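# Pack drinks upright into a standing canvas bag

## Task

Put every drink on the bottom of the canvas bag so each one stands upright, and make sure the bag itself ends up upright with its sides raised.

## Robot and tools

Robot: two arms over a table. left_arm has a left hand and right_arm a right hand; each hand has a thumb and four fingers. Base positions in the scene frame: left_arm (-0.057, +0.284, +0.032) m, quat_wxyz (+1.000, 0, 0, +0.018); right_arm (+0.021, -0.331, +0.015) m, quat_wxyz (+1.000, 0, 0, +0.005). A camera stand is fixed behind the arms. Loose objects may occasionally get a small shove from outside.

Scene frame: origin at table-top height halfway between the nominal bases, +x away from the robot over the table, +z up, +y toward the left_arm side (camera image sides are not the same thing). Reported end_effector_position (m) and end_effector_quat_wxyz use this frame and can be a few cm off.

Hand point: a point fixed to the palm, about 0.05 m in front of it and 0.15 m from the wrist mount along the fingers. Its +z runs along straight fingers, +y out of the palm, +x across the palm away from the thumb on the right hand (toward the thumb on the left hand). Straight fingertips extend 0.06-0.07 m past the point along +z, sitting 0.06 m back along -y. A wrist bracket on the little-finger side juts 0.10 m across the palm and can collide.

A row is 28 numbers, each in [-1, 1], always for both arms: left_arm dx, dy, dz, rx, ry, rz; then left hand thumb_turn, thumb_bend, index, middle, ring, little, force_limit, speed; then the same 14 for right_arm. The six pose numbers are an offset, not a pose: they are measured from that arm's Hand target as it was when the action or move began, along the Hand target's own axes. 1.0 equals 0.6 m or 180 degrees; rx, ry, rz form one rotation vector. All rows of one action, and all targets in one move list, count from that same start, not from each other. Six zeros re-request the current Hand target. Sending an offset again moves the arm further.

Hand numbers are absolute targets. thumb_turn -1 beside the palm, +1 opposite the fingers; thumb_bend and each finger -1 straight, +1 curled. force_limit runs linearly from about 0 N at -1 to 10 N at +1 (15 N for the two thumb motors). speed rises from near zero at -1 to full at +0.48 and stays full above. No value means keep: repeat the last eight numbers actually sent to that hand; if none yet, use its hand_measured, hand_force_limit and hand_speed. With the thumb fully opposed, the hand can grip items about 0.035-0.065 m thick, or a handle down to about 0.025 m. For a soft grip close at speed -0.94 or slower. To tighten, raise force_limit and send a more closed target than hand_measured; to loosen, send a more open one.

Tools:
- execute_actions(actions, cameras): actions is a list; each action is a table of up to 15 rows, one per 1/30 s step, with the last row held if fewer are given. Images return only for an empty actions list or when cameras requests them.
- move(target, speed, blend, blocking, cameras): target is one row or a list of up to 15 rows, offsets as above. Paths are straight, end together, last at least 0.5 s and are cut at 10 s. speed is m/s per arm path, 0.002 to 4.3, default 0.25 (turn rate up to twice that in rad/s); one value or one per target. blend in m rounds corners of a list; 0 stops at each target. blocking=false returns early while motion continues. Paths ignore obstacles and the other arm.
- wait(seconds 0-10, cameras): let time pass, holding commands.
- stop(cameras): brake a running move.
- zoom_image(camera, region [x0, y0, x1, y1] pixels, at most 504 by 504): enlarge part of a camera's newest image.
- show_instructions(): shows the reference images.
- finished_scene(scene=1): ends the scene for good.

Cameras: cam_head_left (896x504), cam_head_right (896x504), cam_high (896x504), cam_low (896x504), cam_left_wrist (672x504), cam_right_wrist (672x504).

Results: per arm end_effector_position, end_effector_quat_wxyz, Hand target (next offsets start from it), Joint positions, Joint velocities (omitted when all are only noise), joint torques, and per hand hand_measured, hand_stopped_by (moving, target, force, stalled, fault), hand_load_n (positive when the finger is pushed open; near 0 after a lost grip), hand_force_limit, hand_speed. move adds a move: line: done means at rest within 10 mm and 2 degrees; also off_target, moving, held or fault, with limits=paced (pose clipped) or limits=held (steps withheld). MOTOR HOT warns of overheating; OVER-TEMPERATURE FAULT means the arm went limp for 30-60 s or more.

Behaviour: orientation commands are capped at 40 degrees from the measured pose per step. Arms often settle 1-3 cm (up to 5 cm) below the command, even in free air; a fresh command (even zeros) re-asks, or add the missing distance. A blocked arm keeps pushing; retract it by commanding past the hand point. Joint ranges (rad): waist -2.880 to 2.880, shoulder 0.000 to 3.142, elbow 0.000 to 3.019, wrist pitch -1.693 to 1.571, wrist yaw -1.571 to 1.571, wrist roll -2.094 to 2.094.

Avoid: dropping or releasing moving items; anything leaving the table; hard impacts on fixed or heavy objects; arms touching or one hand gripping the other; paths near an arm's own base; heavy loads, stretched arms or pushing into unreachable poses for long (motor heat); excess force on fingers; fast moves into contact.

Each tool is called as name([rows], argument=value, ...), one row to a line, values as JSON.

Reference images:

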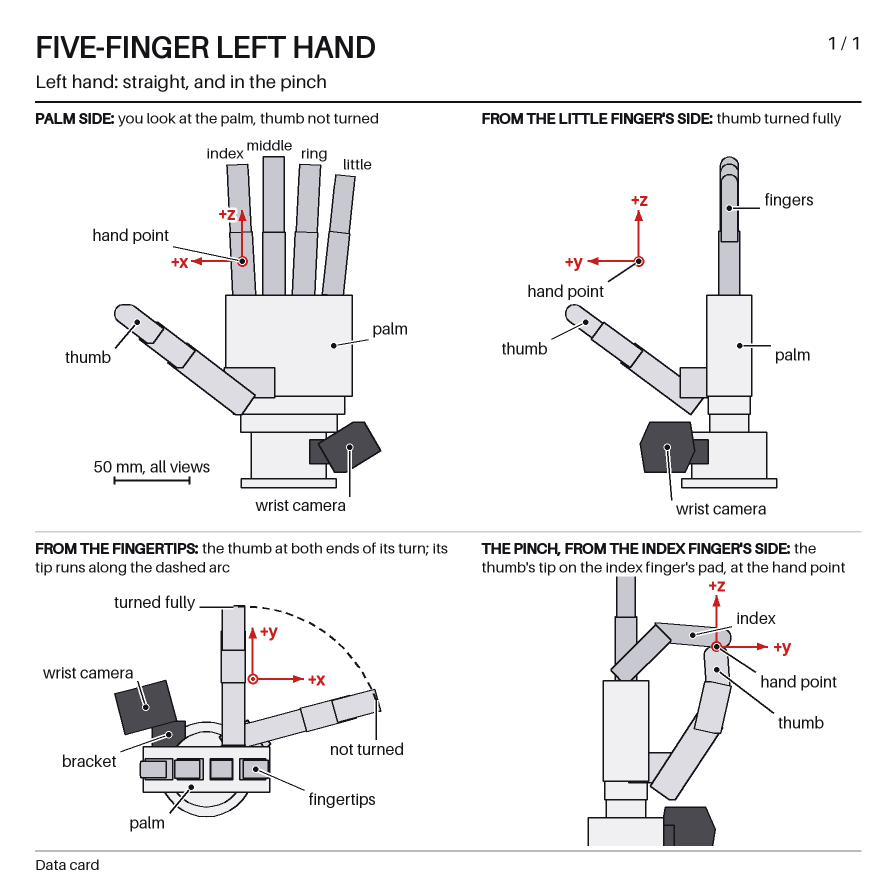

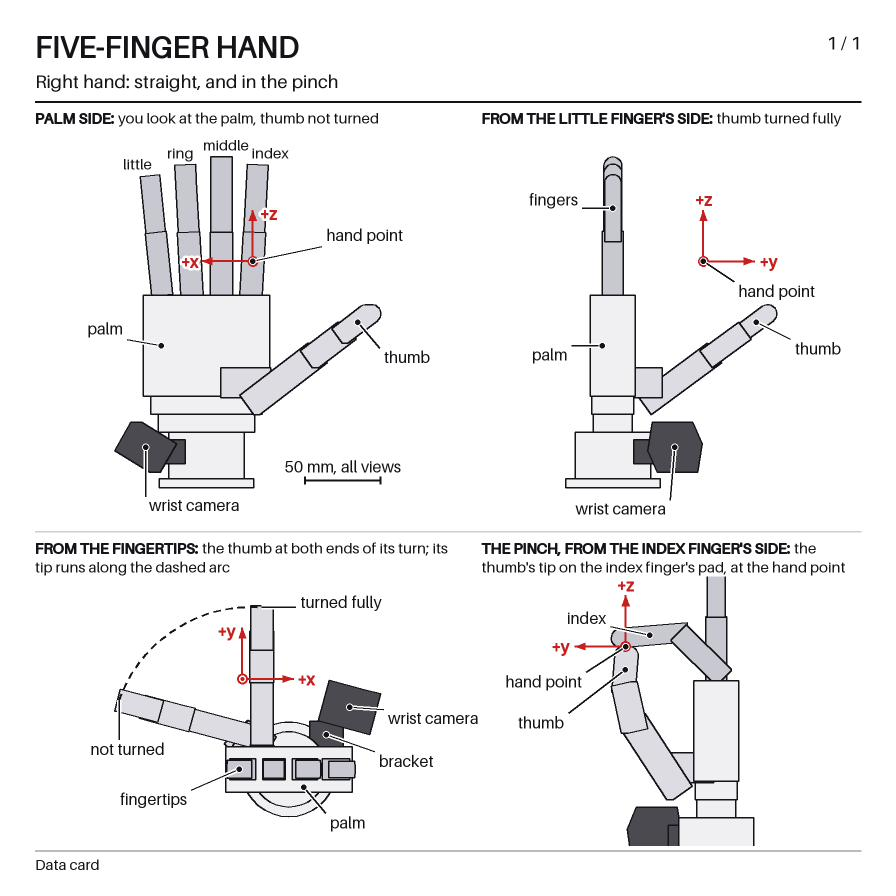

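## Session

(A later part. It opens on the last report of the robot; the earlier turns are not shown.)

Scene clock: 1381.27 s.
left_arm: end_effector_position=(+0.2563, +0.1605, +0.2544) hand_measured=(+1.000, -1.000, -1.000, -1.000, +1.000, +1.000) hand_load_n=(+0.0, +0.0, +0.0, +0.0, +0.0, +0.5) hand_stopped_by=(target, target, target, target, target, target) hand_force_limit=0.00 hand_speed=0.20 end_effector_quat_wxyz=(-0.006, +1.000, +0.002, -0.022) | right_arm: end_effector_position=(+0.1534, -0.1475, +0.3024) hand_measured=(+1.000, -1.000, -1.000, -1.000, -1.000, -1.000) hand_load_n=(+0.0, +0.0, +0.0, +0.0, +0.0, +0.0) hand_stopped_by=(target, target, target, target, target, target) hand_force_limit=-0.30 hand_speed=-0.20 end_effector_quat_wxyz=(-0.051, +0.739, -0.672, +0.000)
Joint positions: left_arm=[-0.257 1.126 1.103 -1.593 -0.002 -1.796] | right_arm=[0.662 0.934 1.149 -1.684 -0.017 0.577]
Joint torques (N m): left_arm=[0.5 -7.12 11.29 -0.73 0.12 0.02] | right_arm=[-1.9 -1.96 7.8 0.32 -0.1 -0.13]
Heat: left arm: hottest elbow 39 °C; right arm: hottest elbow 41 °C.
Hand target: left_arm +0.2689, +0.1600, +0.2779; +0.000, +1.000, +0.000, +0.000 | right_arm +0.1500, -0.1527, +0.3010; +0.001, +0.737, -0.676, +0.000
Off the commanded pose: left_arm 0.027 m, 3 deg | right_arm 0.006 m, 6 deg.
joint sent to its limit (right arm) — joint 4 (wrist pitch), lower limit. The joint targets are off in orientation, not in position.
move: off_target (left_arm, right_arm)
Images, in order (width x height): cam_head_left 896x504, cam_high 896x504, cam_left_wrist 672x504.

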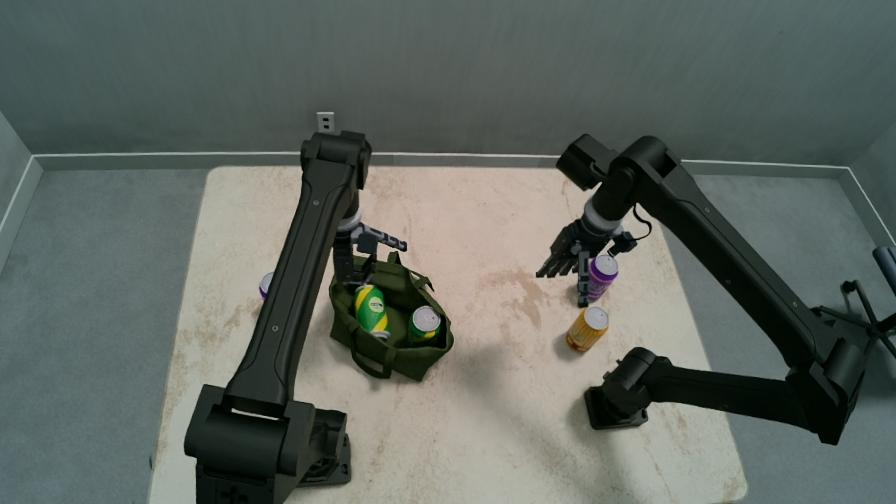

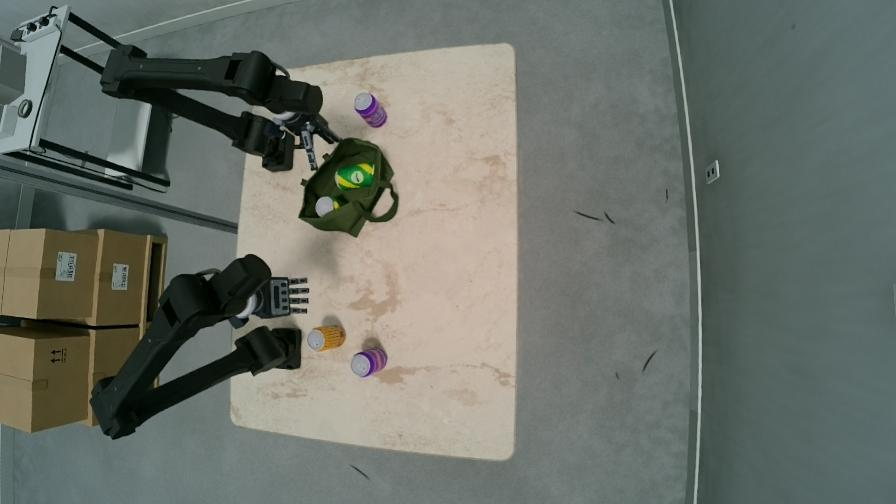

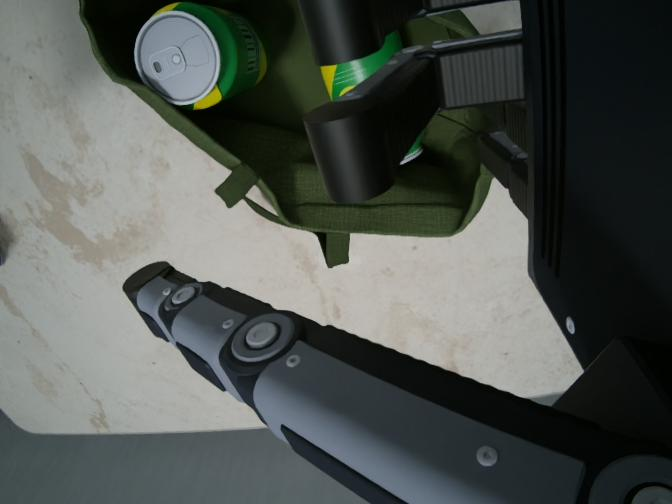

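move([
  [0.0302,0.0267,0.1998,0,0,0,1,-1,-1,-1,1,1,0,0.2,0,0,0,0,0,0,1,-1,-1,-1,-1,-1,-0.3,-0.2],
  [0.0302,-0.0233,0.1998,0,0,0,1,-1,-1,-1,1,1,0,0.2,0,0,0,0,0,0,1,-1,-1,-1,-1,-1,-0.3,-0.2],
  [0.0302,-0.0233,0.2832,0,0,0,1,-1,-1,-1,1,1,0,0.2,0,0,0,0,0,0,1,-1,-1,-1,-1,-1,-0.3,-0.2],
], speed=[0.15,0.07,0.08], cameras=["cam_high","cam_head_left","cam_left_wrist"])

zoom_image(camera="cam_high", region=[280, 120, 420, 250])

Scene clock: 1389.47 s.
left_arm: end_effector_position=(+0.2864, +0.1719, +0.1128) hand_measured=(+1.000, -1.000, -1.000, -1.000, +1.000, +1.000) hand_load_n=(+0.0, +0.0, +0.0, +0.0, +0.0, +0.0) hand_stopped_by=(target, target, target, target, target, target) hand_force_limit=0.00 hand_speed=0.20 end_effector_quat_wxyz=(+0.000, +1.000, +0.002, +0.001) | right_arm: end_effector_position=(+0.1534, -0.1475, +0.3024) hand_measured=(+1.000, -1.000, -1.000, -1.000, -1.000, -1.000) hand_load_n=(+0.0, +0.0, +0.0, +0.0, +0.0, +0.0) hand_stopped_by=(target, target, target, target, target, target) hand_force_limit=-0.30 hand_speed=-0.20 end_effector_quat_wxyz=(-0.051, +0.739, -0.672, +0.000)
Joint positions: left_arm=[-0.2 1.26 0.821 -1.13 -0.001 -1.739] | right_arm=[0.662 0.934 1.149 -1.684 -0.017 0.577]
Joint torques (N m): left_arm=[0.32 -7.59 6.52 0.42 0.08 0.02] | right_arm=[-1.9 -2.02 7.8 0.34 -0.1 -0.12]
Heat: left arm: hottest elbow 38 °C; right arm: hottest elbow 41 °C.
Hand target: left_arm +0.2868, +0.1740, +0.1078; +0.000, +1.000, +0.000, -0.001 | right_arm +0.1500, -0.1527, +0.3010; +0.001, +0.737, -0.676, +0.000
Off the commanded pose: left_arm 0.005 m, 0 deg | right_arm 0.006 m, 6 deg.
joint sent to its limit (right arm) — joint 4 (wrist pitch), lower limit. The joint targets are off in orientation, not in position.
move: off_target (right_arm)
Images, in order (width x height): cam_head_left 896x504, cam_high 896x504, cam_left_wrist 672x504.

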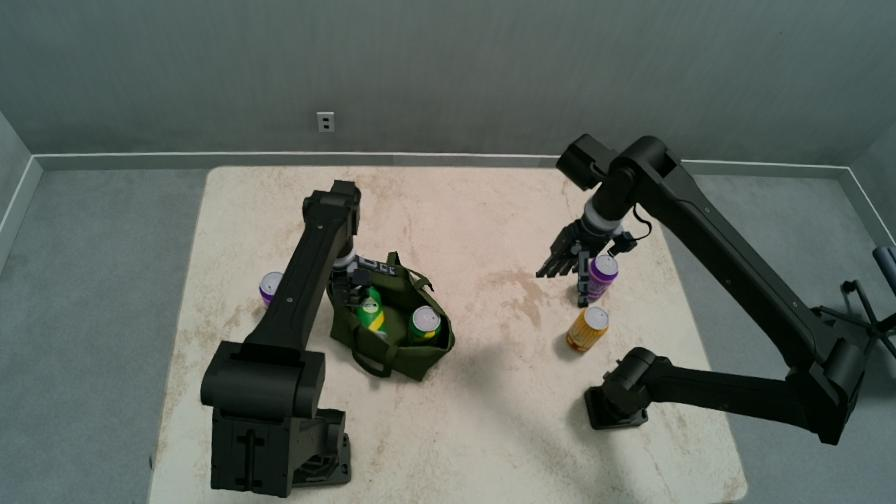

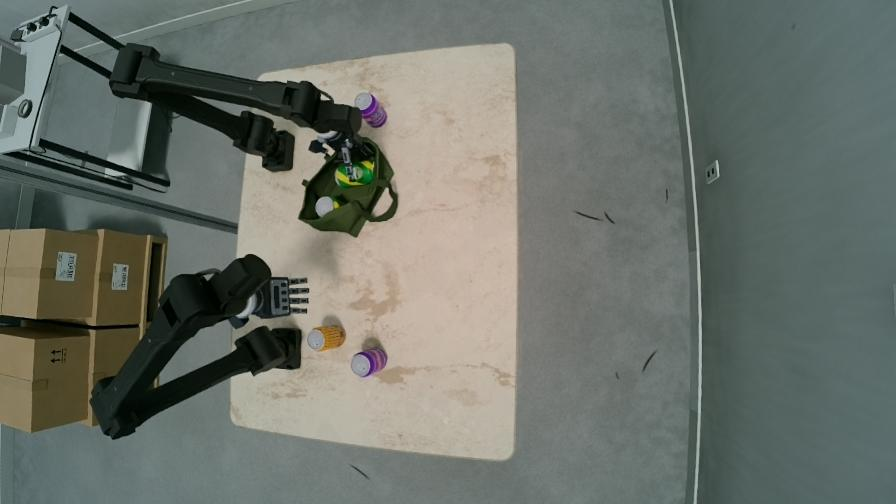

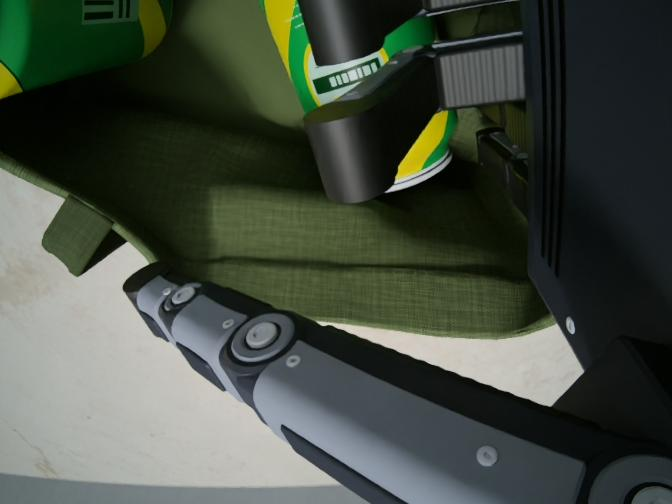

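Scaled by 3.600 from the camera's 896x504 image, which has a finer 1280x720 frame.

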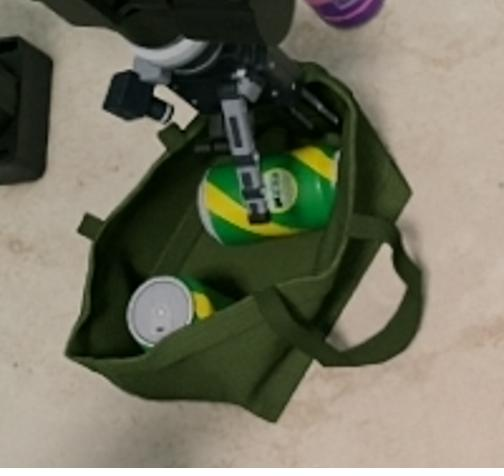

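move(target=[0,0.10,-0.003,0,0,0,1,-1,-1,-1,1,1,0,0.2,0,0,0,0,0,0,1,-1,-1,-1,-1,-1,-0.3,-0.2], speed=0.05, cameras=["cam_high","cam_head_left","cam_left_wrist"])

zoom_image(camera="cam_high", region=[280, 120, 420, 250])

Scene clock: 1391.63 s.
left_arm: end_effector_position=(+0.2731, +0.1260, +0.1005) hand_measured=(+1.000, -1.000, -1.000, -1.000, +1.000, +1.000) hand_load_n=(+0.0, +0.0, +0.0, +0.0, +0.0, +0.0) hand_stopped_by=(target, target, target, target, target, target) hand_force_limit=0.00 hand_speed=0.20 end_effector_quat_wxyz=(-0.011, +1.000, +0.001, -0.014) | right_arm: end_effector_position=(+0.1534, -0.1475, +0.3024) hand_measured=(+1.000, -1.000, -1.000, -1.000, -1.000, -1.000) hand_load_n=(+0.0, +0.0, +0.0, -0.5, +0.0, +0.0) hand_stopped_by=(target, target, target, target, target, target) hand_force_limit=-0.30 hand_speed=-0.20 end_effector_quat_wxyz=(-0.051, +0.739, -0.672, +0.000)
Joint positions: left_arm=[-0.358 1.295 0.821 -1.13 -0.011 -1.894] | right_arm=[0.662 0.934 1.149 -1.684 -0.017 0.577]
Joint torques (N m): left_arm=[-1.38 -7.77 8.98 0.25 0.56 -0.23] | right_arm=[-1.9 -2.08 7.79 0.32 -0.11 -0.13]
Heat: left arm: hottest elbow 38 °C; right arm: hottest elbow 41 °C.
Hand target: left_arm +0.2868, +0.1139, +0.1097; +0.000, +1.000, +0.000, +0.000 | right_arm +0.1500, -0.1527, +0.3010; +0.001, +0.737, -0.676, +0.000
Off the commanded pose: left_arm 0.020 m, 2 deg | right_arm 0.006 m, 6 deg.
joint sent to its limit (right arm) — joint 4 (wrist pitch), lower limit. The joint targets are off in orientation, not in position.
move: off_target (left_arm, right_arm)
Images, in order (width x height): cam_head_left 896x504, cam_high 896x504, cam_left_wrist 672x504.

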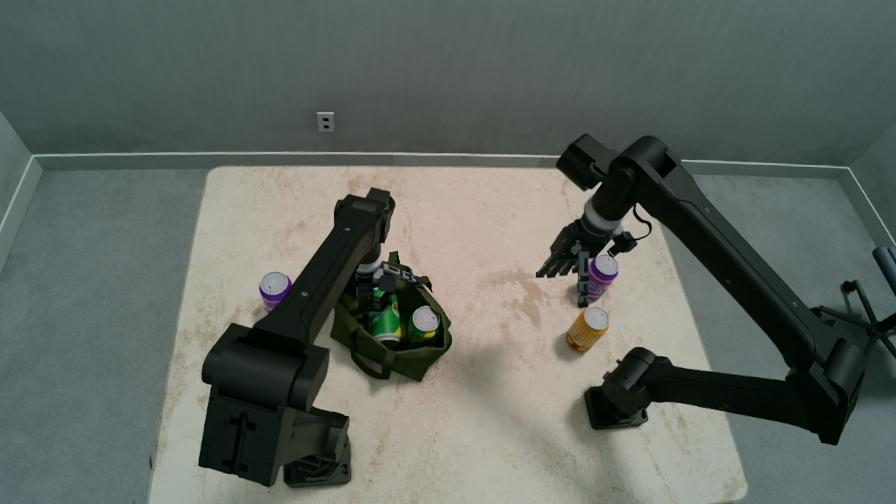

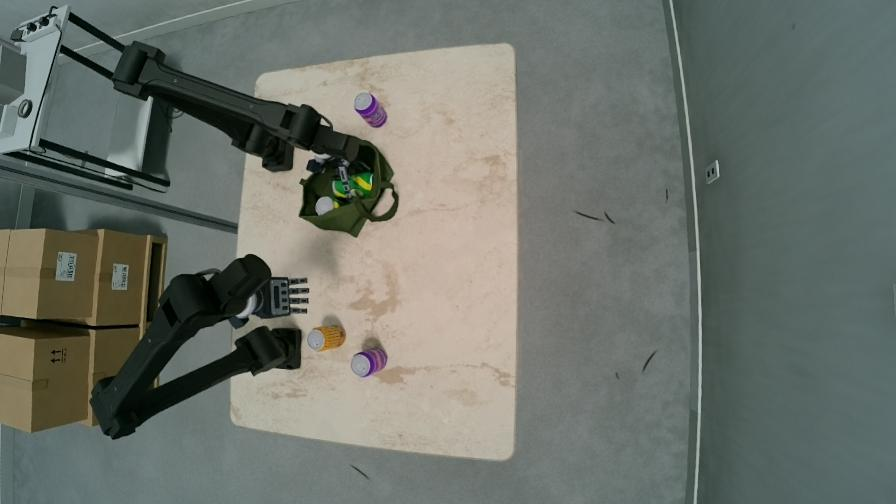

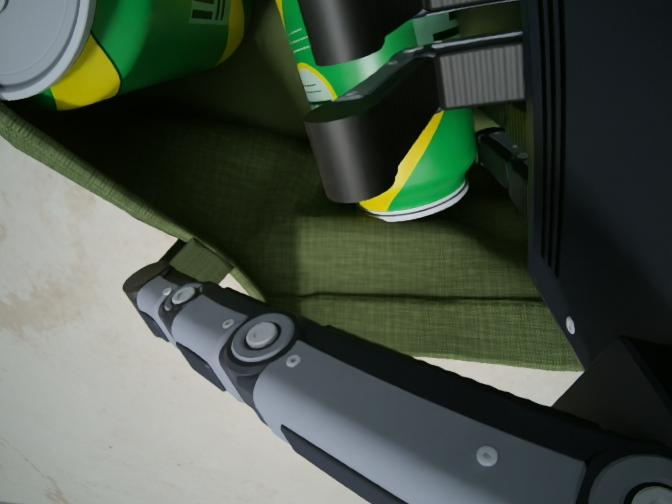

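Scaled by 3.600 from the camera's 896x504 image, which has a finer 1280x720 frame.

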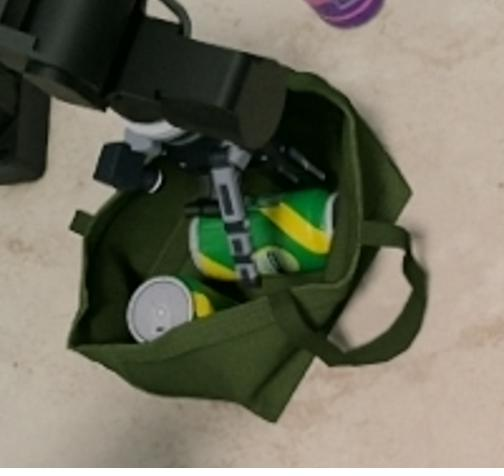

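move([
  [0.02,-0.04,0,0,0,0,1,-1,-1,-1,1,1,0,0.2,0,0,0,0,0,0,1,-1,-1,-1,-1,-1,-0.3,-0.2],
  [0.02,-0.04,-0.28,0,0,0,1,-1,-1,-1,1,1,0,0.2,0,0,0,0,0,0,1,-1,-1,-1,-1,-1,-0.3,-0.2],
  [-0.06,-0.1,-0.28,0,0,0,1,-1,-1,-1,1,1,0,0.2,0,0,0,0,0,0,1,-1,-1,-1,-1,-1,-0.3,-0.2],
], speed=[0.08,0.15,0.2], cameras=["cam_high","cam_head_left","cam_left_wrist"])

zoom_image(camera="cam_high", region=[280, 120, 420, 250])

zoom_image(camera="cam_head_left", region=[320, 220, 500, 380])

Scene clock: 1396.70 s.
left_arm: end_effector_position=(+0.2548, +0.1717, +0.2795) hand_measured=(+1.000, -1.000, -1.000, -1.000, +1.000, +1.000) hand_load_n=(+0.0, +0.0, +0.0, +0.0, +0.0, +0.0) hand_stopped_by=(target, target, target, target, target, target) hand_force_limit=0.00 hand_speed=0.20 end_effector_quat_wxyz=(+0.000, +1.000, +0.003, +0.007) | right_arm: end_effector_position=(+0.1534, -0.1475, +0.3024) hand_measured=(+1.000, -1.000, -1.000, -1.000, -1.000, -1.000) hand_load_n=(+0.0, +0.0, +0.0, +0.0, +0.0, +0.0) hand_stopped_by=(target, target, target, target, target, target) hand_force_limit=-0.30 hand_speed=-0.20 end_effector_quat_wxyz=(-0.051, +0.739, -0.672, +0.000)
Joint positions: left_arm=[-0.221 1.073 1.125 -1.609 -0.003 -1.76] | right_arm=[0.662 0.934 1.149 -1.684 -0.017 0.577]
Joint torques (N m): left_arm=[0.44 -6.3 7.35 -0.61 0.17 0.01] | right_arm=[-1.9 -2.08 7.82 0.32 -0.11 -0.12]
Heat: left arm: hottest elbow 38 °C; right arm: hottest elbow 41 °C.
Hand target: left_arm +0.2511, +0.1739, +0.2777; +0.000, +1.000, +0.000, +0.000 | right_arm +0.1500, -0.1527, +0.3010; +0.001, +0.737, -0.676, +0.000
Off the commanded pose: left_arm 0.005 m, 1 deg | right_arm 0.006 m, 6 deg.
joint sent to its limit (right arm) — joint 4 (wrist pitch), lower limit. The joint targets are off in orientation, not in position.
move: off_target (right_arm)
Images, in order (width x height): cam_head_left 896x504, cam_high 896x504, cam_left_wrist 672x504.

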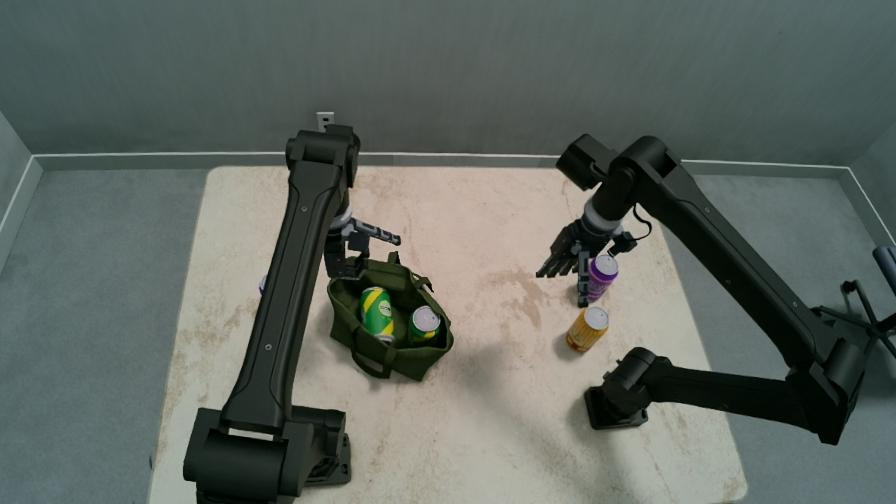

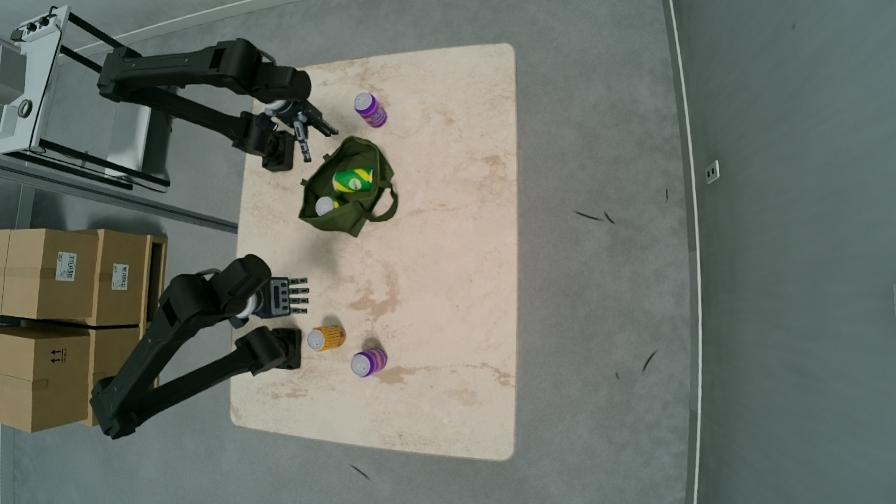

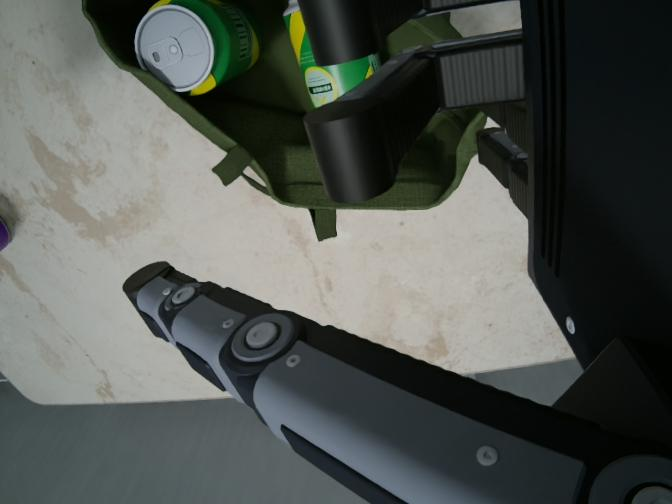

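Scaled by 3.600 from the camera's 896x504 image, which has a finer 1280x720 frame.

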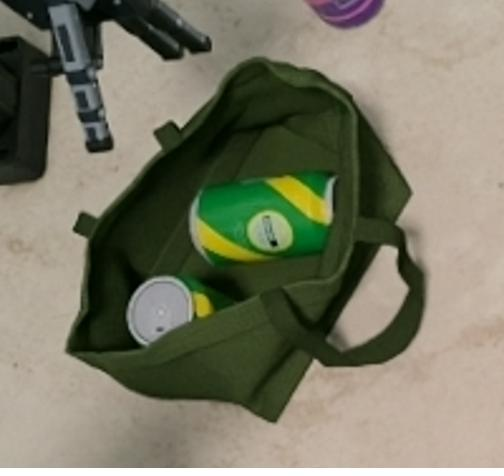

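Scaled by 2.800 from the camera's 896x504 image, which has a finer 1280x720 frame.

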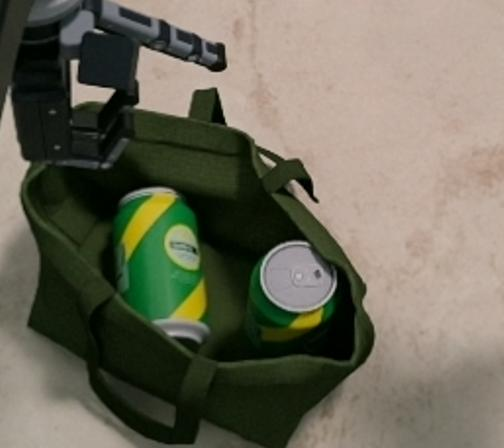

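move(target=[0,0,0,0,0,0.5,1,-1,-1,-1,-0.8,-0.8,0,0.2,0,0,0,0,0,0,1,-1,-1,-1,-1,-1,-0.3,-0.2], speed=0.35, cameras=["cam_high"])

Scene clock: 1402.07 s.
left_arm: end_effector_position=(+0.2333, +0.1795, +0.2629) hand_measured=(+1.000, -1.000, -1.000, -1.000, -0.800, -0.800) hand_load_n=(+0.0, +0.0, +0.0, +0.0, +0.0, +0.0) hand_stopped_by=(target, target, target, target, target, target) hand_force_limit=0.00 hand_speed=0.20 end_effector_quat_wxyz=(+0.014, +0.714, -0.700, -0.024) | right_arm: end_effector_position=(+0.1534, -0.1475, +0.3024) hand_measured=(+1.000, -1.000, -1.000, -1.000, -1.000, -1.000) hand_load_n=(+0.0, +0.0, +0.0, +0.0, +0.0, +0.0) hand_stopped_by=(target, target, target, target, target, target) hand_force_limit=-0.30 hand_speed=-0.20 end_effector_quat_wxyz=(-0.051, +0.739, -0.672, +0.000)
Joint positions: left_arm=[-0.241 1.313 1.266 -1.58 -0.003 -0.224] | right_arm=[0.662 0.934 1.149 -1.684 -0.017 0.577]
Joint torques (N m): left_arm=[-0.73 -9.29 11.26 0.06 0.11 0.02] | right_arm=[-1.85 -2.08 7.8 0.34 -0.1 -0.12]
Heat: left arm: hottest elbow 38 °C; right arm: hottest elbow 41 °C.
Hand target: left_arm +0.2511, +0.1738, +0.2778; +0.000, +0.707, -0.707, +0.000 | right_arm +0.1500, -0.1527, +0.3010; +0.001, +0.737, -0.676, +0.000
Off the commanded pose: left_arm 0.024 m, 3 deg | right_arm 0.006 m, 6 deg.
joint sent to its limit (right arm) — joint 4 (wrist pitch), lower limit. The joint targets are off in orientation, not in position.
move: off_target (left_arm, right_arm)
Images, in order (width x height): cam_high 896x504.

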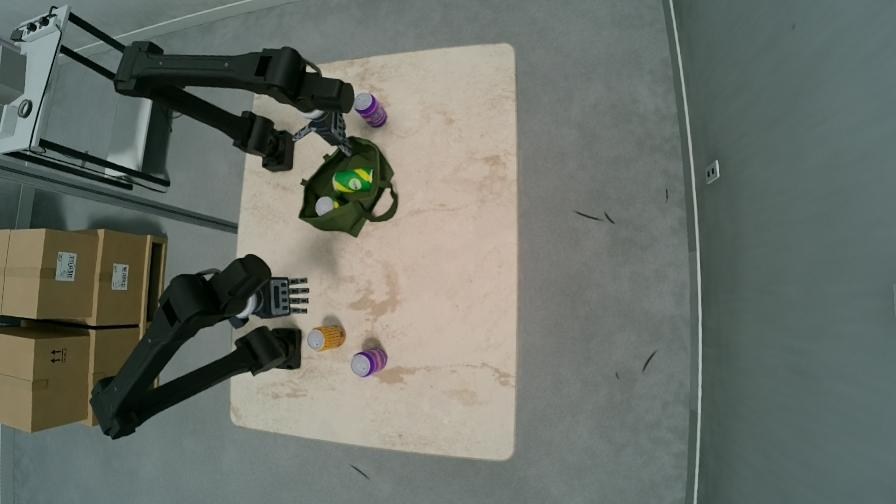

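move(target=[0.0322,0.041,0.0133,0.1355,0.1217,0.4541,1,-1,-0.65,-0.65,-0.65,-0.65,0,0.2,0,0,0,0,0,0,1,-1,-1,-1,-1,-1,-0.3,-0.2], speed=0.35, cameras=["cam_high","cam_left_wrist"])

Scene clock: 1406.00 s.
left_arm: end_effector_position=(+0.2305, +0.1535, +0.2681) hand_measured=(+1.000, -1.000, -0.650, -0.650, -0.650, -0.650) hand_load_n=(+0.0, +0.0, +0.0, +0.0, +0.0, +0.0) hand_stopped_by=(target, target, target, target, target, target) hand_force_limit=0.00 hand_speed=0.20 end_effector_quat_wxyz=(+0.014, -0.058, +0.964, -0.257) | right_arm: end_effector_position=(+0.1534, -0.1475, +0.3024) hand_measured=(+1.000, -1.000, -1.000, -1.000, -1.000, -1.000) hand_load_n=(+0.0, +0.0, +0.0, +0.0, +0.0, +0.0) hand_stopped_by=(target, target, target, target, target, target) hand_force_limit=-0.30 hand_speed=-0.20 end_effector_quat_wxyz=(-0.051, +0.739, -0.672, +0.000)
Joint positions: left_arm=[-0.292 1.146 1.155 -1.376 0.483 1.144] | right_arm=[0.662 0.934 1.149 -1.684 -0.017 0.577]
Joint torques (N m): left_arm=[-0.15 -8.76 7.62 -0.23 0.54 0] | right_arm=[-1.85 -2.08 7.83 0.34 -0.11 -0.13]
Heat: left arm: hottest elbow 39 °C; right arm: hottest elbow 41 °C.
Hand target: left_arm +0.2265, +0.1547, +0.2698; +0.013, -0.052, +0.965, -0.258 | right_arm +0.1500, -0.1527, +0.3010; +0.001, +0.737, -0.676, +0.000
Off the commanded pose: left_arm 0.004 m, 1 deg | right_arm 0.006 m, 6 deg.
joint sent to its limit (right arm) — joint 4 (wrist pitch), lower limit. The joint targets are off in orientation, not in position.
move: off_target (right_arm)
Images, in order (width x height): cam_high 896x504, cam_left_wrist 672x504.

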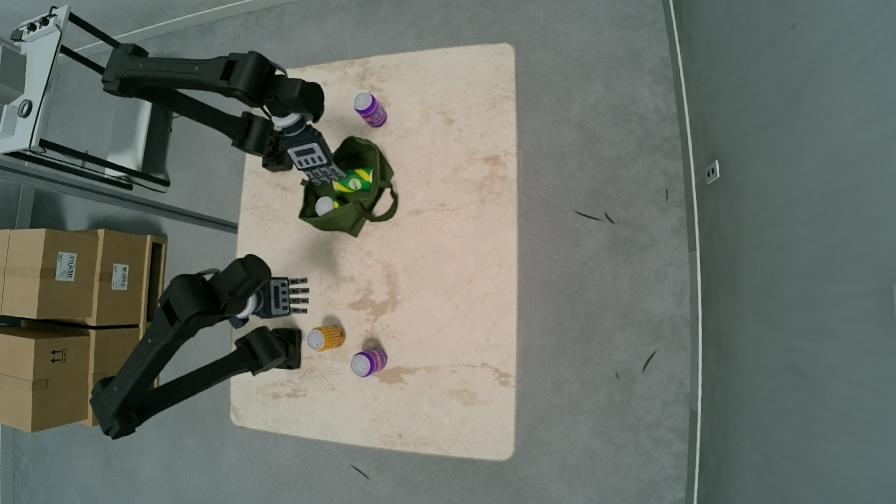

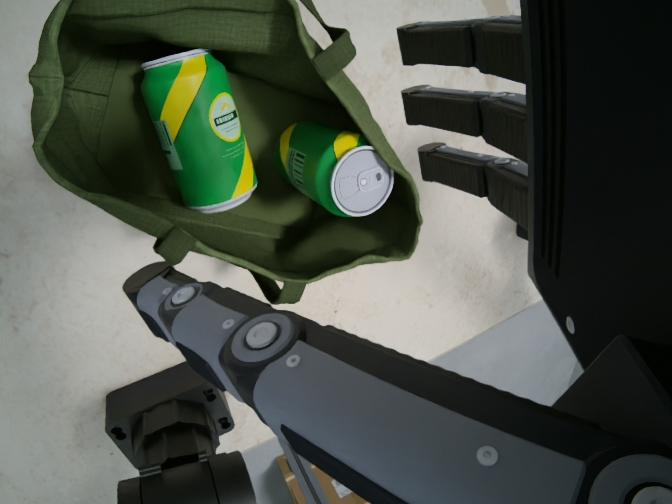

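move(target=[0, 0.1167, 0.202, 0, 0, 0, 1, -1, -0.65, -0.65, -0.65, -0.65, 0.0, 0.2, 0, 0, 0, 0, 0, 0, 1, -1, -1, -1, -1, -1, -0.3, -0.2], speed=0.12, cameras=["cam_left_wrist", "cam_high", "cam_head_left"])

Scene clock: 1410.47 s.
left_arm: end_effector_position=(+0.2226, +0.1556, +0.1323) hand_measured=(+1.000, -1.000, -0.650, -0.650, -0.650, -0.650) hand_load_n=(+0.0, +0.0, +0.0, +0.0, +0.0, +0.0) hand_stopped_by=(target, target, target, target, target, target) hand_force_limit=0.00 hand_speed=0.20 end_effector_quat_wxyz=(+0.009, -0.059, +0.965, -0.256) | right_arm: end_effector_position=(+0.1534, -0.1475, +0.3024) hand_measured=(+1.000, -1.000, -1.000, -1.000, -1.000, -1.000) hand_load_n=(+0.0, +0.0, +0.0, +0.0, +0.0, +0.0) hand_stopped_by=(target, target, target, target, target, target) hand_force_limit=-0.30 hand_speed=-0.20 end_effector_quat_wxyz=(-0.051, +0.739, -0.672, +0.000)
Joint positions: left_arm=[-0.292 1.199 0.833 -1.011 0.484 1.146] | right_arm=[0.662 0.934 1.149 -1.684 -0.017 0.577]
Joint torques (N m): left_arm=[-0.21 -7.59 7.27 0.84 0.53 0.01] | right_arm=[-1.9 -2.08 7.8 0.34 -0.1 -0.12]
Heat: left arm: hottest elbow 39 °C; right arm: hottest elbow 41 °C.
Hand target: left_arm +0.2262, +0.1548, +0.1298; +0.013, -0.052, +0.965, -0.258 | right_arm +0.1500, -0.1527, +0.3010; +0.001, +0.737, -0.676, +0.000
Off the commanded pose: left_arm 0.005 m, 1 deg | right_arm 0.006 m, 6 deg.
joint sent to its limit (right arm) — joint 4 (wrist pitch), lower limit. The joint targets are off in orientation, not in position.
move: off_target (right_arm)
Images, in order (width x height): cam_head_left 896x504, cam_high 896x504, cam_left_wrist 672x504.

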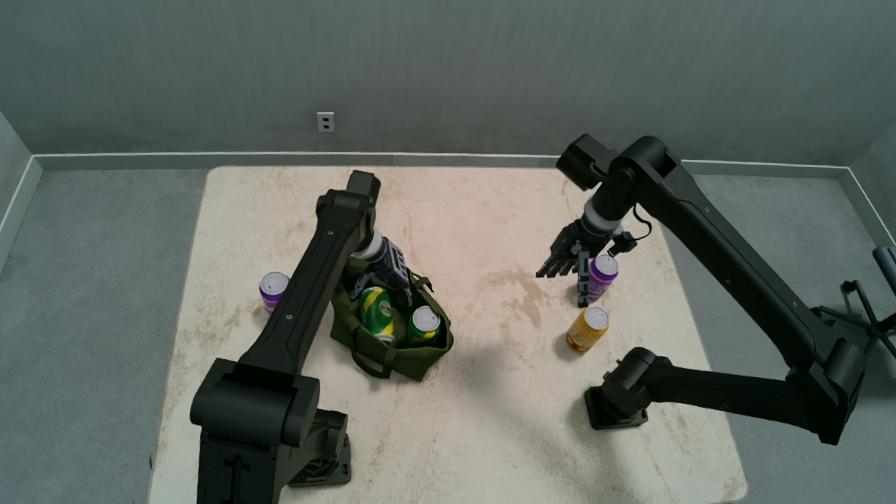

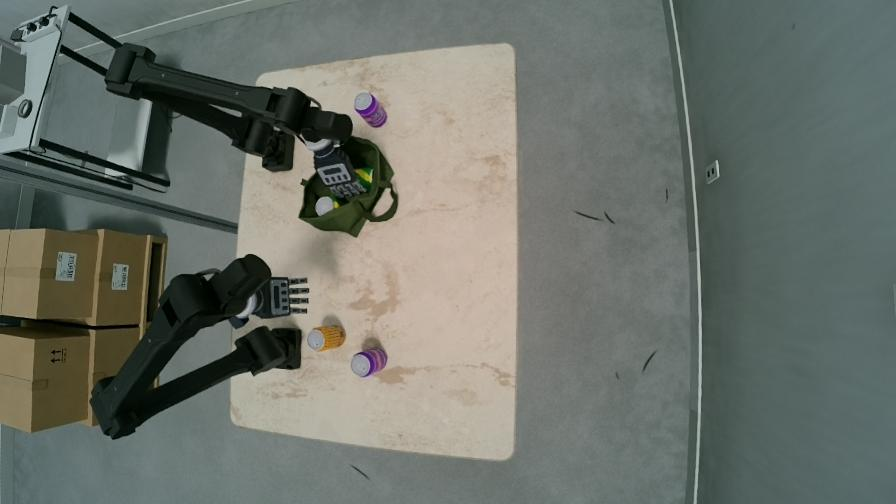

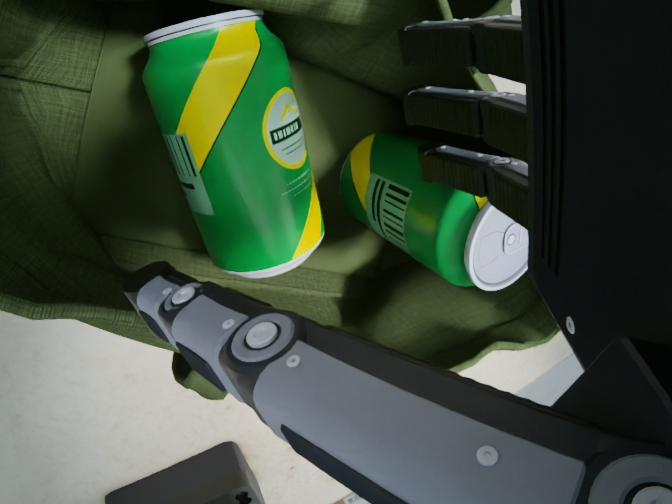

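move(target=[0, 0.0292, 0.0505, 0, 0, 0, 1, -1, -0.65, -0.65, -0.65, -0.65, 0.0, 0.2, 0, 0, 0, 0, 0, 0, 1, -1, -1, -1, -1, -1, -0.3, -0.2], speed=0.08, cameras=["cam_left_wrist"])

Scene clock: 1413.57 s.
left_arm: end_effector_position=(+0.2228, +0.1555, +0.0977) hand_measured=(+1.000, -1.000, -0.650, -0.650, -0.650, -0.650) hand_load_n=(+0.0, +0.0, +0.0, +0.0, +0.0, +0.0) hand_stopped_by=(target, target, target, target, target, target) hand_force_limit=0.00 hand_speed=0.20 end_effector_quat_wxyz=(+0.009, -0.059, +0.965, -0.256) | right_arm: end_effector_position=(+0.1534, -0.1475, +0.3024) hand_measured=(+1.000, -1.000, -1.000, -1.000, -1.000, -1.000) hand_load_n=(+0.0, +0.0, +0.0, +0.0, +0.0, +0.0) hand_stopped_by=(target, target, target, target, target, target) hand_force_limit=-0.30 hand_speed=-0.20 end_effector_quat_wxyz=(-0.051, +0.739, -0.672, +0.000)
Joint positions: left_arm=[-0.292 1.243 0.77 -0.904 0.484 1.146] | right_arm=[0.662 0.934 1.149 -1.684 -0.017 0.577]
Joint torques (N m): left_arm=[-0.15 -7.71 6.94 0.91 0.53 0.01] | right_arm=[-1.9 -2.02 7.82 0.32 -0.1 -0.12]
Heat: left arm: hottest elbow 38 °C; right arm: hottest elbow 41 °C.
Hand target: left_arm +0.2262, +0.1549, +0.0948; +0.013, -0.052, +0.965, -0.258 | right_arm +0.1500, -0.1527, +0.3010; +0.001, +0.737, -0.676, +0.000
Off the commanded pose: left_arm 0.005 m, 1 deg | right_arm 0.006 m, 6 deg.
joint sent to its limit (right arm) — joint 4 (wrist pitch), lower limit. The joint targets are off in orientation, not in position.
move: off_target (right_arm)
Images, in order (width x height): cam_left_wrist 672x504.

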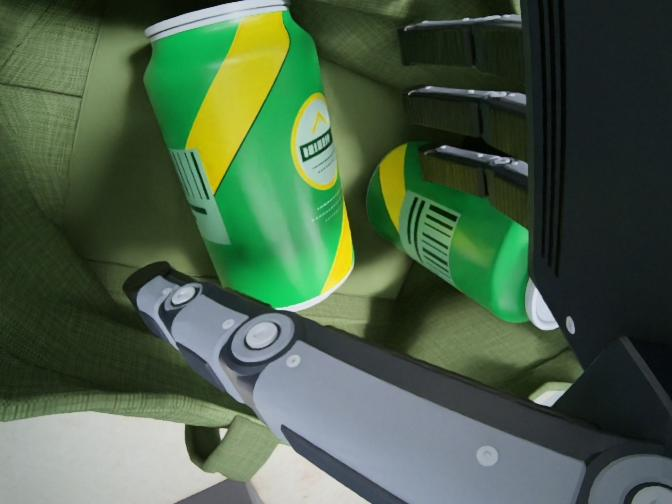

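move(target=[0, 0.0208, 0.036, 0, 0, 0, 1, -1, -0.65, -0.65, -0.65, -0.65, 0.0, 0.2, 0, 0, 0, 0, 0, 0, 1, -1, -1, -1, -1, -1, -0.3, -0.2], speed=0.08, cameras=["cam_left_wrist", "cam_high", "cam_head_right"])

Scene clock: 1415.60 s.
left_arm: end_effector_position=(+0.2273, +0.1538, +0.0784) hand_measured=(+1.000, -1.000, -0.650, -0.650, -0.650, -0.650) hand_load_n=(+0.0, +0.0, +0.0, +0.0, +0.0, +0.0) hand_stopped_by=(target, target, target, target, target, target) hand_force_limit=0.00 hand_speed=0.20 end_effector_quat_wxyz=(+0.017, -0.055, +0.964, -0.260) | right_arm: end_effector_position=(+0.1534, -0.1475, +0.3024) hand_measured=(+1.000, -1.000, -1.000, -1.000, -1.000, -1.000) hand_load_n=(+0.0, +0.0, +0.0, +0.0, +0.0, +0.0) hand_stopped_by=(target, target, target, target, target, target) hand_force_limit=-0.30 hand_speed=-0.20 end_effector_quat_wxyz=(-0.051, +0.739, -0.672, +0.000)
Joint positions: left_arm=[-0.292 1.273 0.736 -0.822 0.487 1.148] | right_arm=[0.662 0.934 1.149 -1.684 -0.017 0.577]
Joint torques (N m): left_arm=[-0.15 -7.06 6.26 0.9 0.39 -0.01] | right_arm=[-1.9 -2.02 7.82 0.34 -0.1 -0.12]
Heat: left arm: hottest elbow 38 °C; right arm: hottest elbow 41 °C.
Hand target: left_arm +0.2263, +0.1549, +0.0698; +0.013, -0.052, +0.965, -0.258 | right_arm +0.1500, -0.1527, +0.3010; +0.001, +0.737, -0.676, +0.000
Off the commanded pose: left_arm 0.009 m, 1 deg | right_arm 0.006 m, 6 deg.
joint sent to its limit (right arm) — joint 4 (wrist pitch), lower limit. The joint targets are off in orientation, not in position.
move: off_target (right_arm)
Images, in order (width x height): cam_head_right 896x504, cam_high 896x504, cam_left_wrist 672x504.

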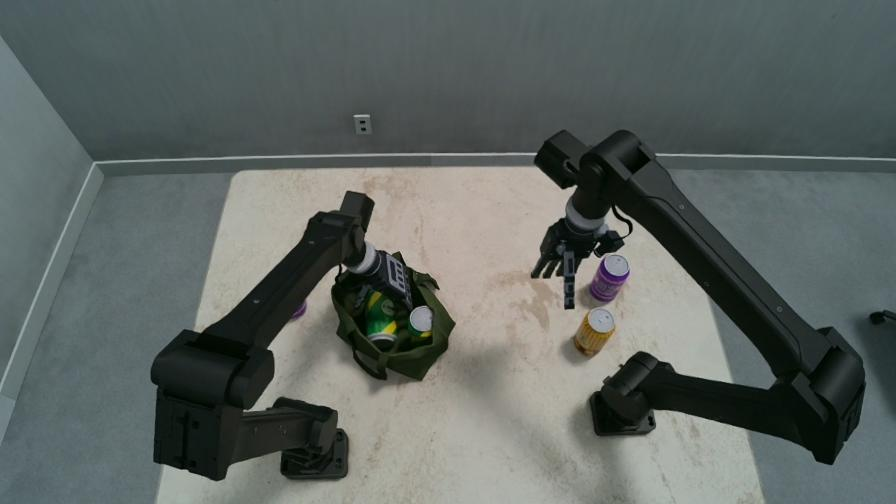

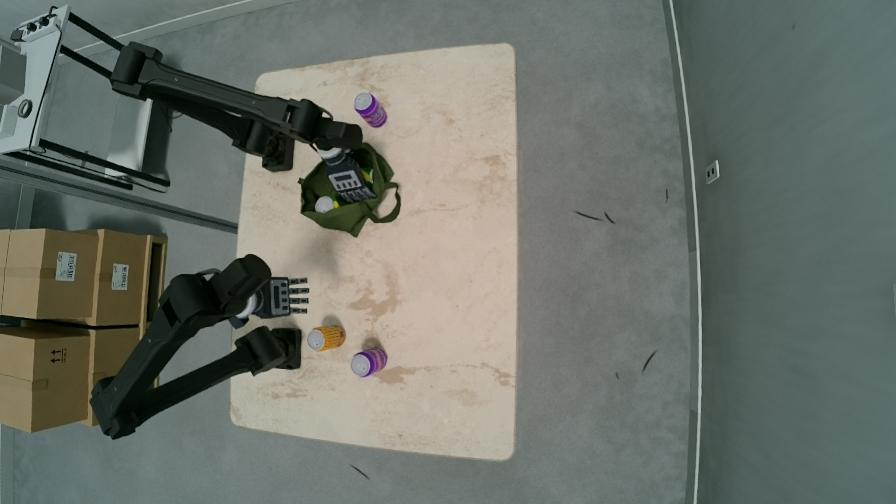

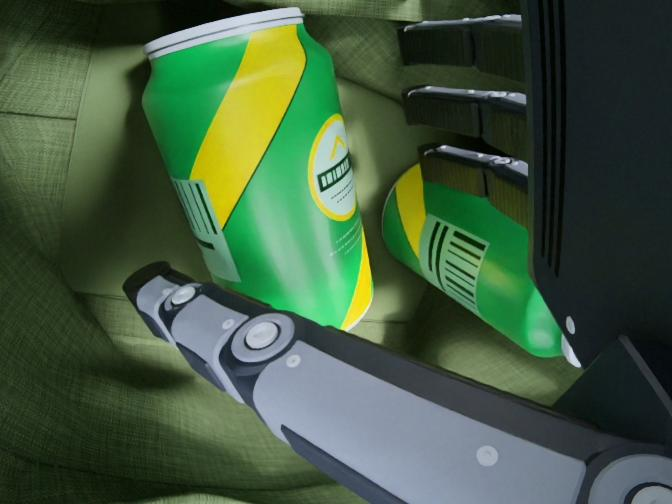

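zoom_image(camera="cam_high", region=[280, 90, 420, 250])

zoom_image(camera="cam_head_right", region=[310, 190, 480, 390])

Scaled by 3.150 from the camera's 896x504 image, which has a finer 1280x720 frame.

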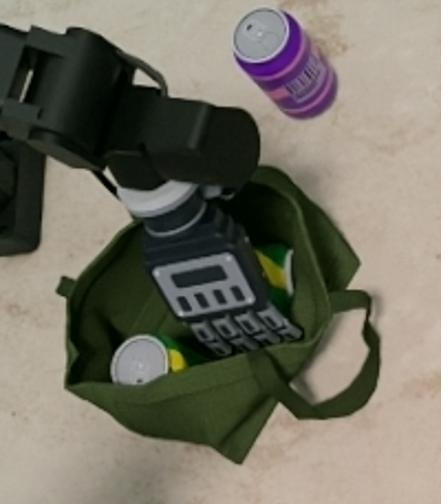

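Scaled by 2.520 from the camera's 896x504 image, which has a finer 1280x720 frame.

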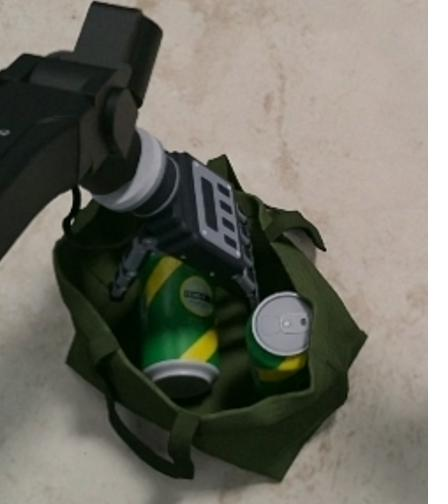

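move(target=[-0.0066, -0.025, -0.0433, 0, -0.0674, 0.0389, 1, -1, -0.65, -0.65, -0.65, -0.65, 0.0, 0.2, 0, 0, 0, 0, 0, 0, 1, -1, -1, -1, -1, -1, -0.3, -0.2], speed=0.1, cameras=["cam_left_wrist", "cam_high"])

Scene clock: 1423.73 s.
left_arm: end_effector_position=(+0.2283, +0.1589, +0.0974) hand_measured=(+1.000, -1.000, -0.650, -0.650, -0.650, -0.650) hand_load_n=(+0.0, +0.0, +0.0, +0.0, +0.0, +0.0) hand_stopped_by=(target, target, target, target, target, target) hand_force_limit=0.00 hand_speed=0.20 end_effector_quat_wxyz=(+0.122, -0.020, +0.961, -0.246) | right_arm: end_effector_position=(+0.1534, -0.1475, +0.3024) hand_measured=(+1.000, -1.000, -1.000, -1.000, -1.000, -1.000) hand_load_n=(+0.0, +0.0, +0.0, +0.0, +0.0, +0.0) hand_stopped_by=(target, target, target, target, target, target) hand_force_limit=-0.30 hand_speed=-0.20 end_effector_quat_wxyz=(-0.051, +0.739, -0.672, +0.000)
Joint positions: left_arm=[-0.34 1.083 0.643 -0.716 0.383 1.145] | right_arm=[0.662 0.934 1.149 -1.684 -0.017 0.577]
Joint torques (N m): left_arm=[-0.91 -7.18 7.2 1.37 0.16 -0.29] | right_arm=[-1.9 -2.02 7.82 0.34 -0.1 -0.12]
Heat: left arm: hottest elbow 38 °C; right arm: hottest elbow 41 °C.
Hand target: left_arm +0.2301, +0.1552, +0.0997; +0.131, -0.020, +0.959, -0.250 | right_arm +0.1500, -0.1527, +0.3010; +0.001, +0.737, -0.676, +0.000
Off the commanded pose: left_arm 0.005 m, 1 deg | right_arm 0.006 m, 6 deg.
joint sent to its limit (right arm) — joint 4 (wrist pitch), lower limit. The joint targets are off in orientation, not in position.
move: off_target (right_arm)
Images, in order (width x height): cam_high 896x504, cam_left_wrist 672x504.

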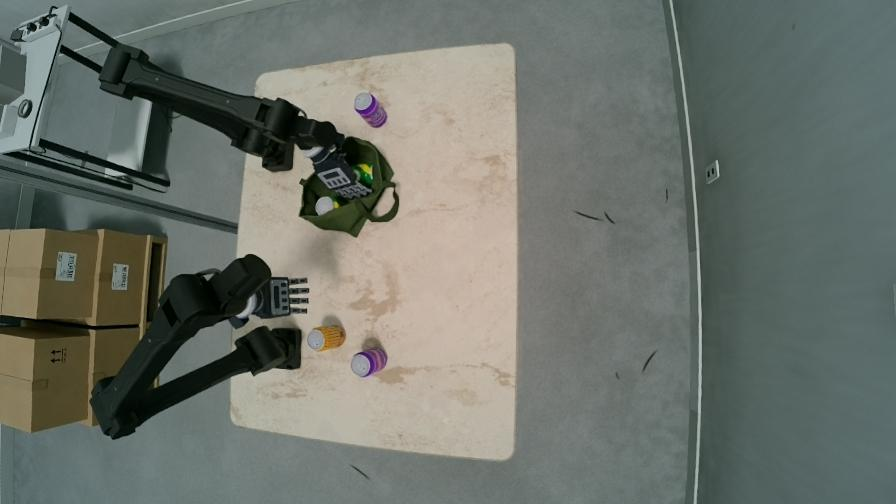

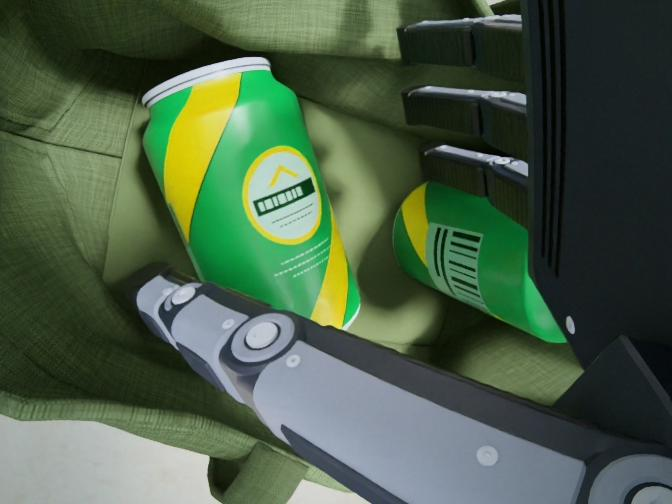

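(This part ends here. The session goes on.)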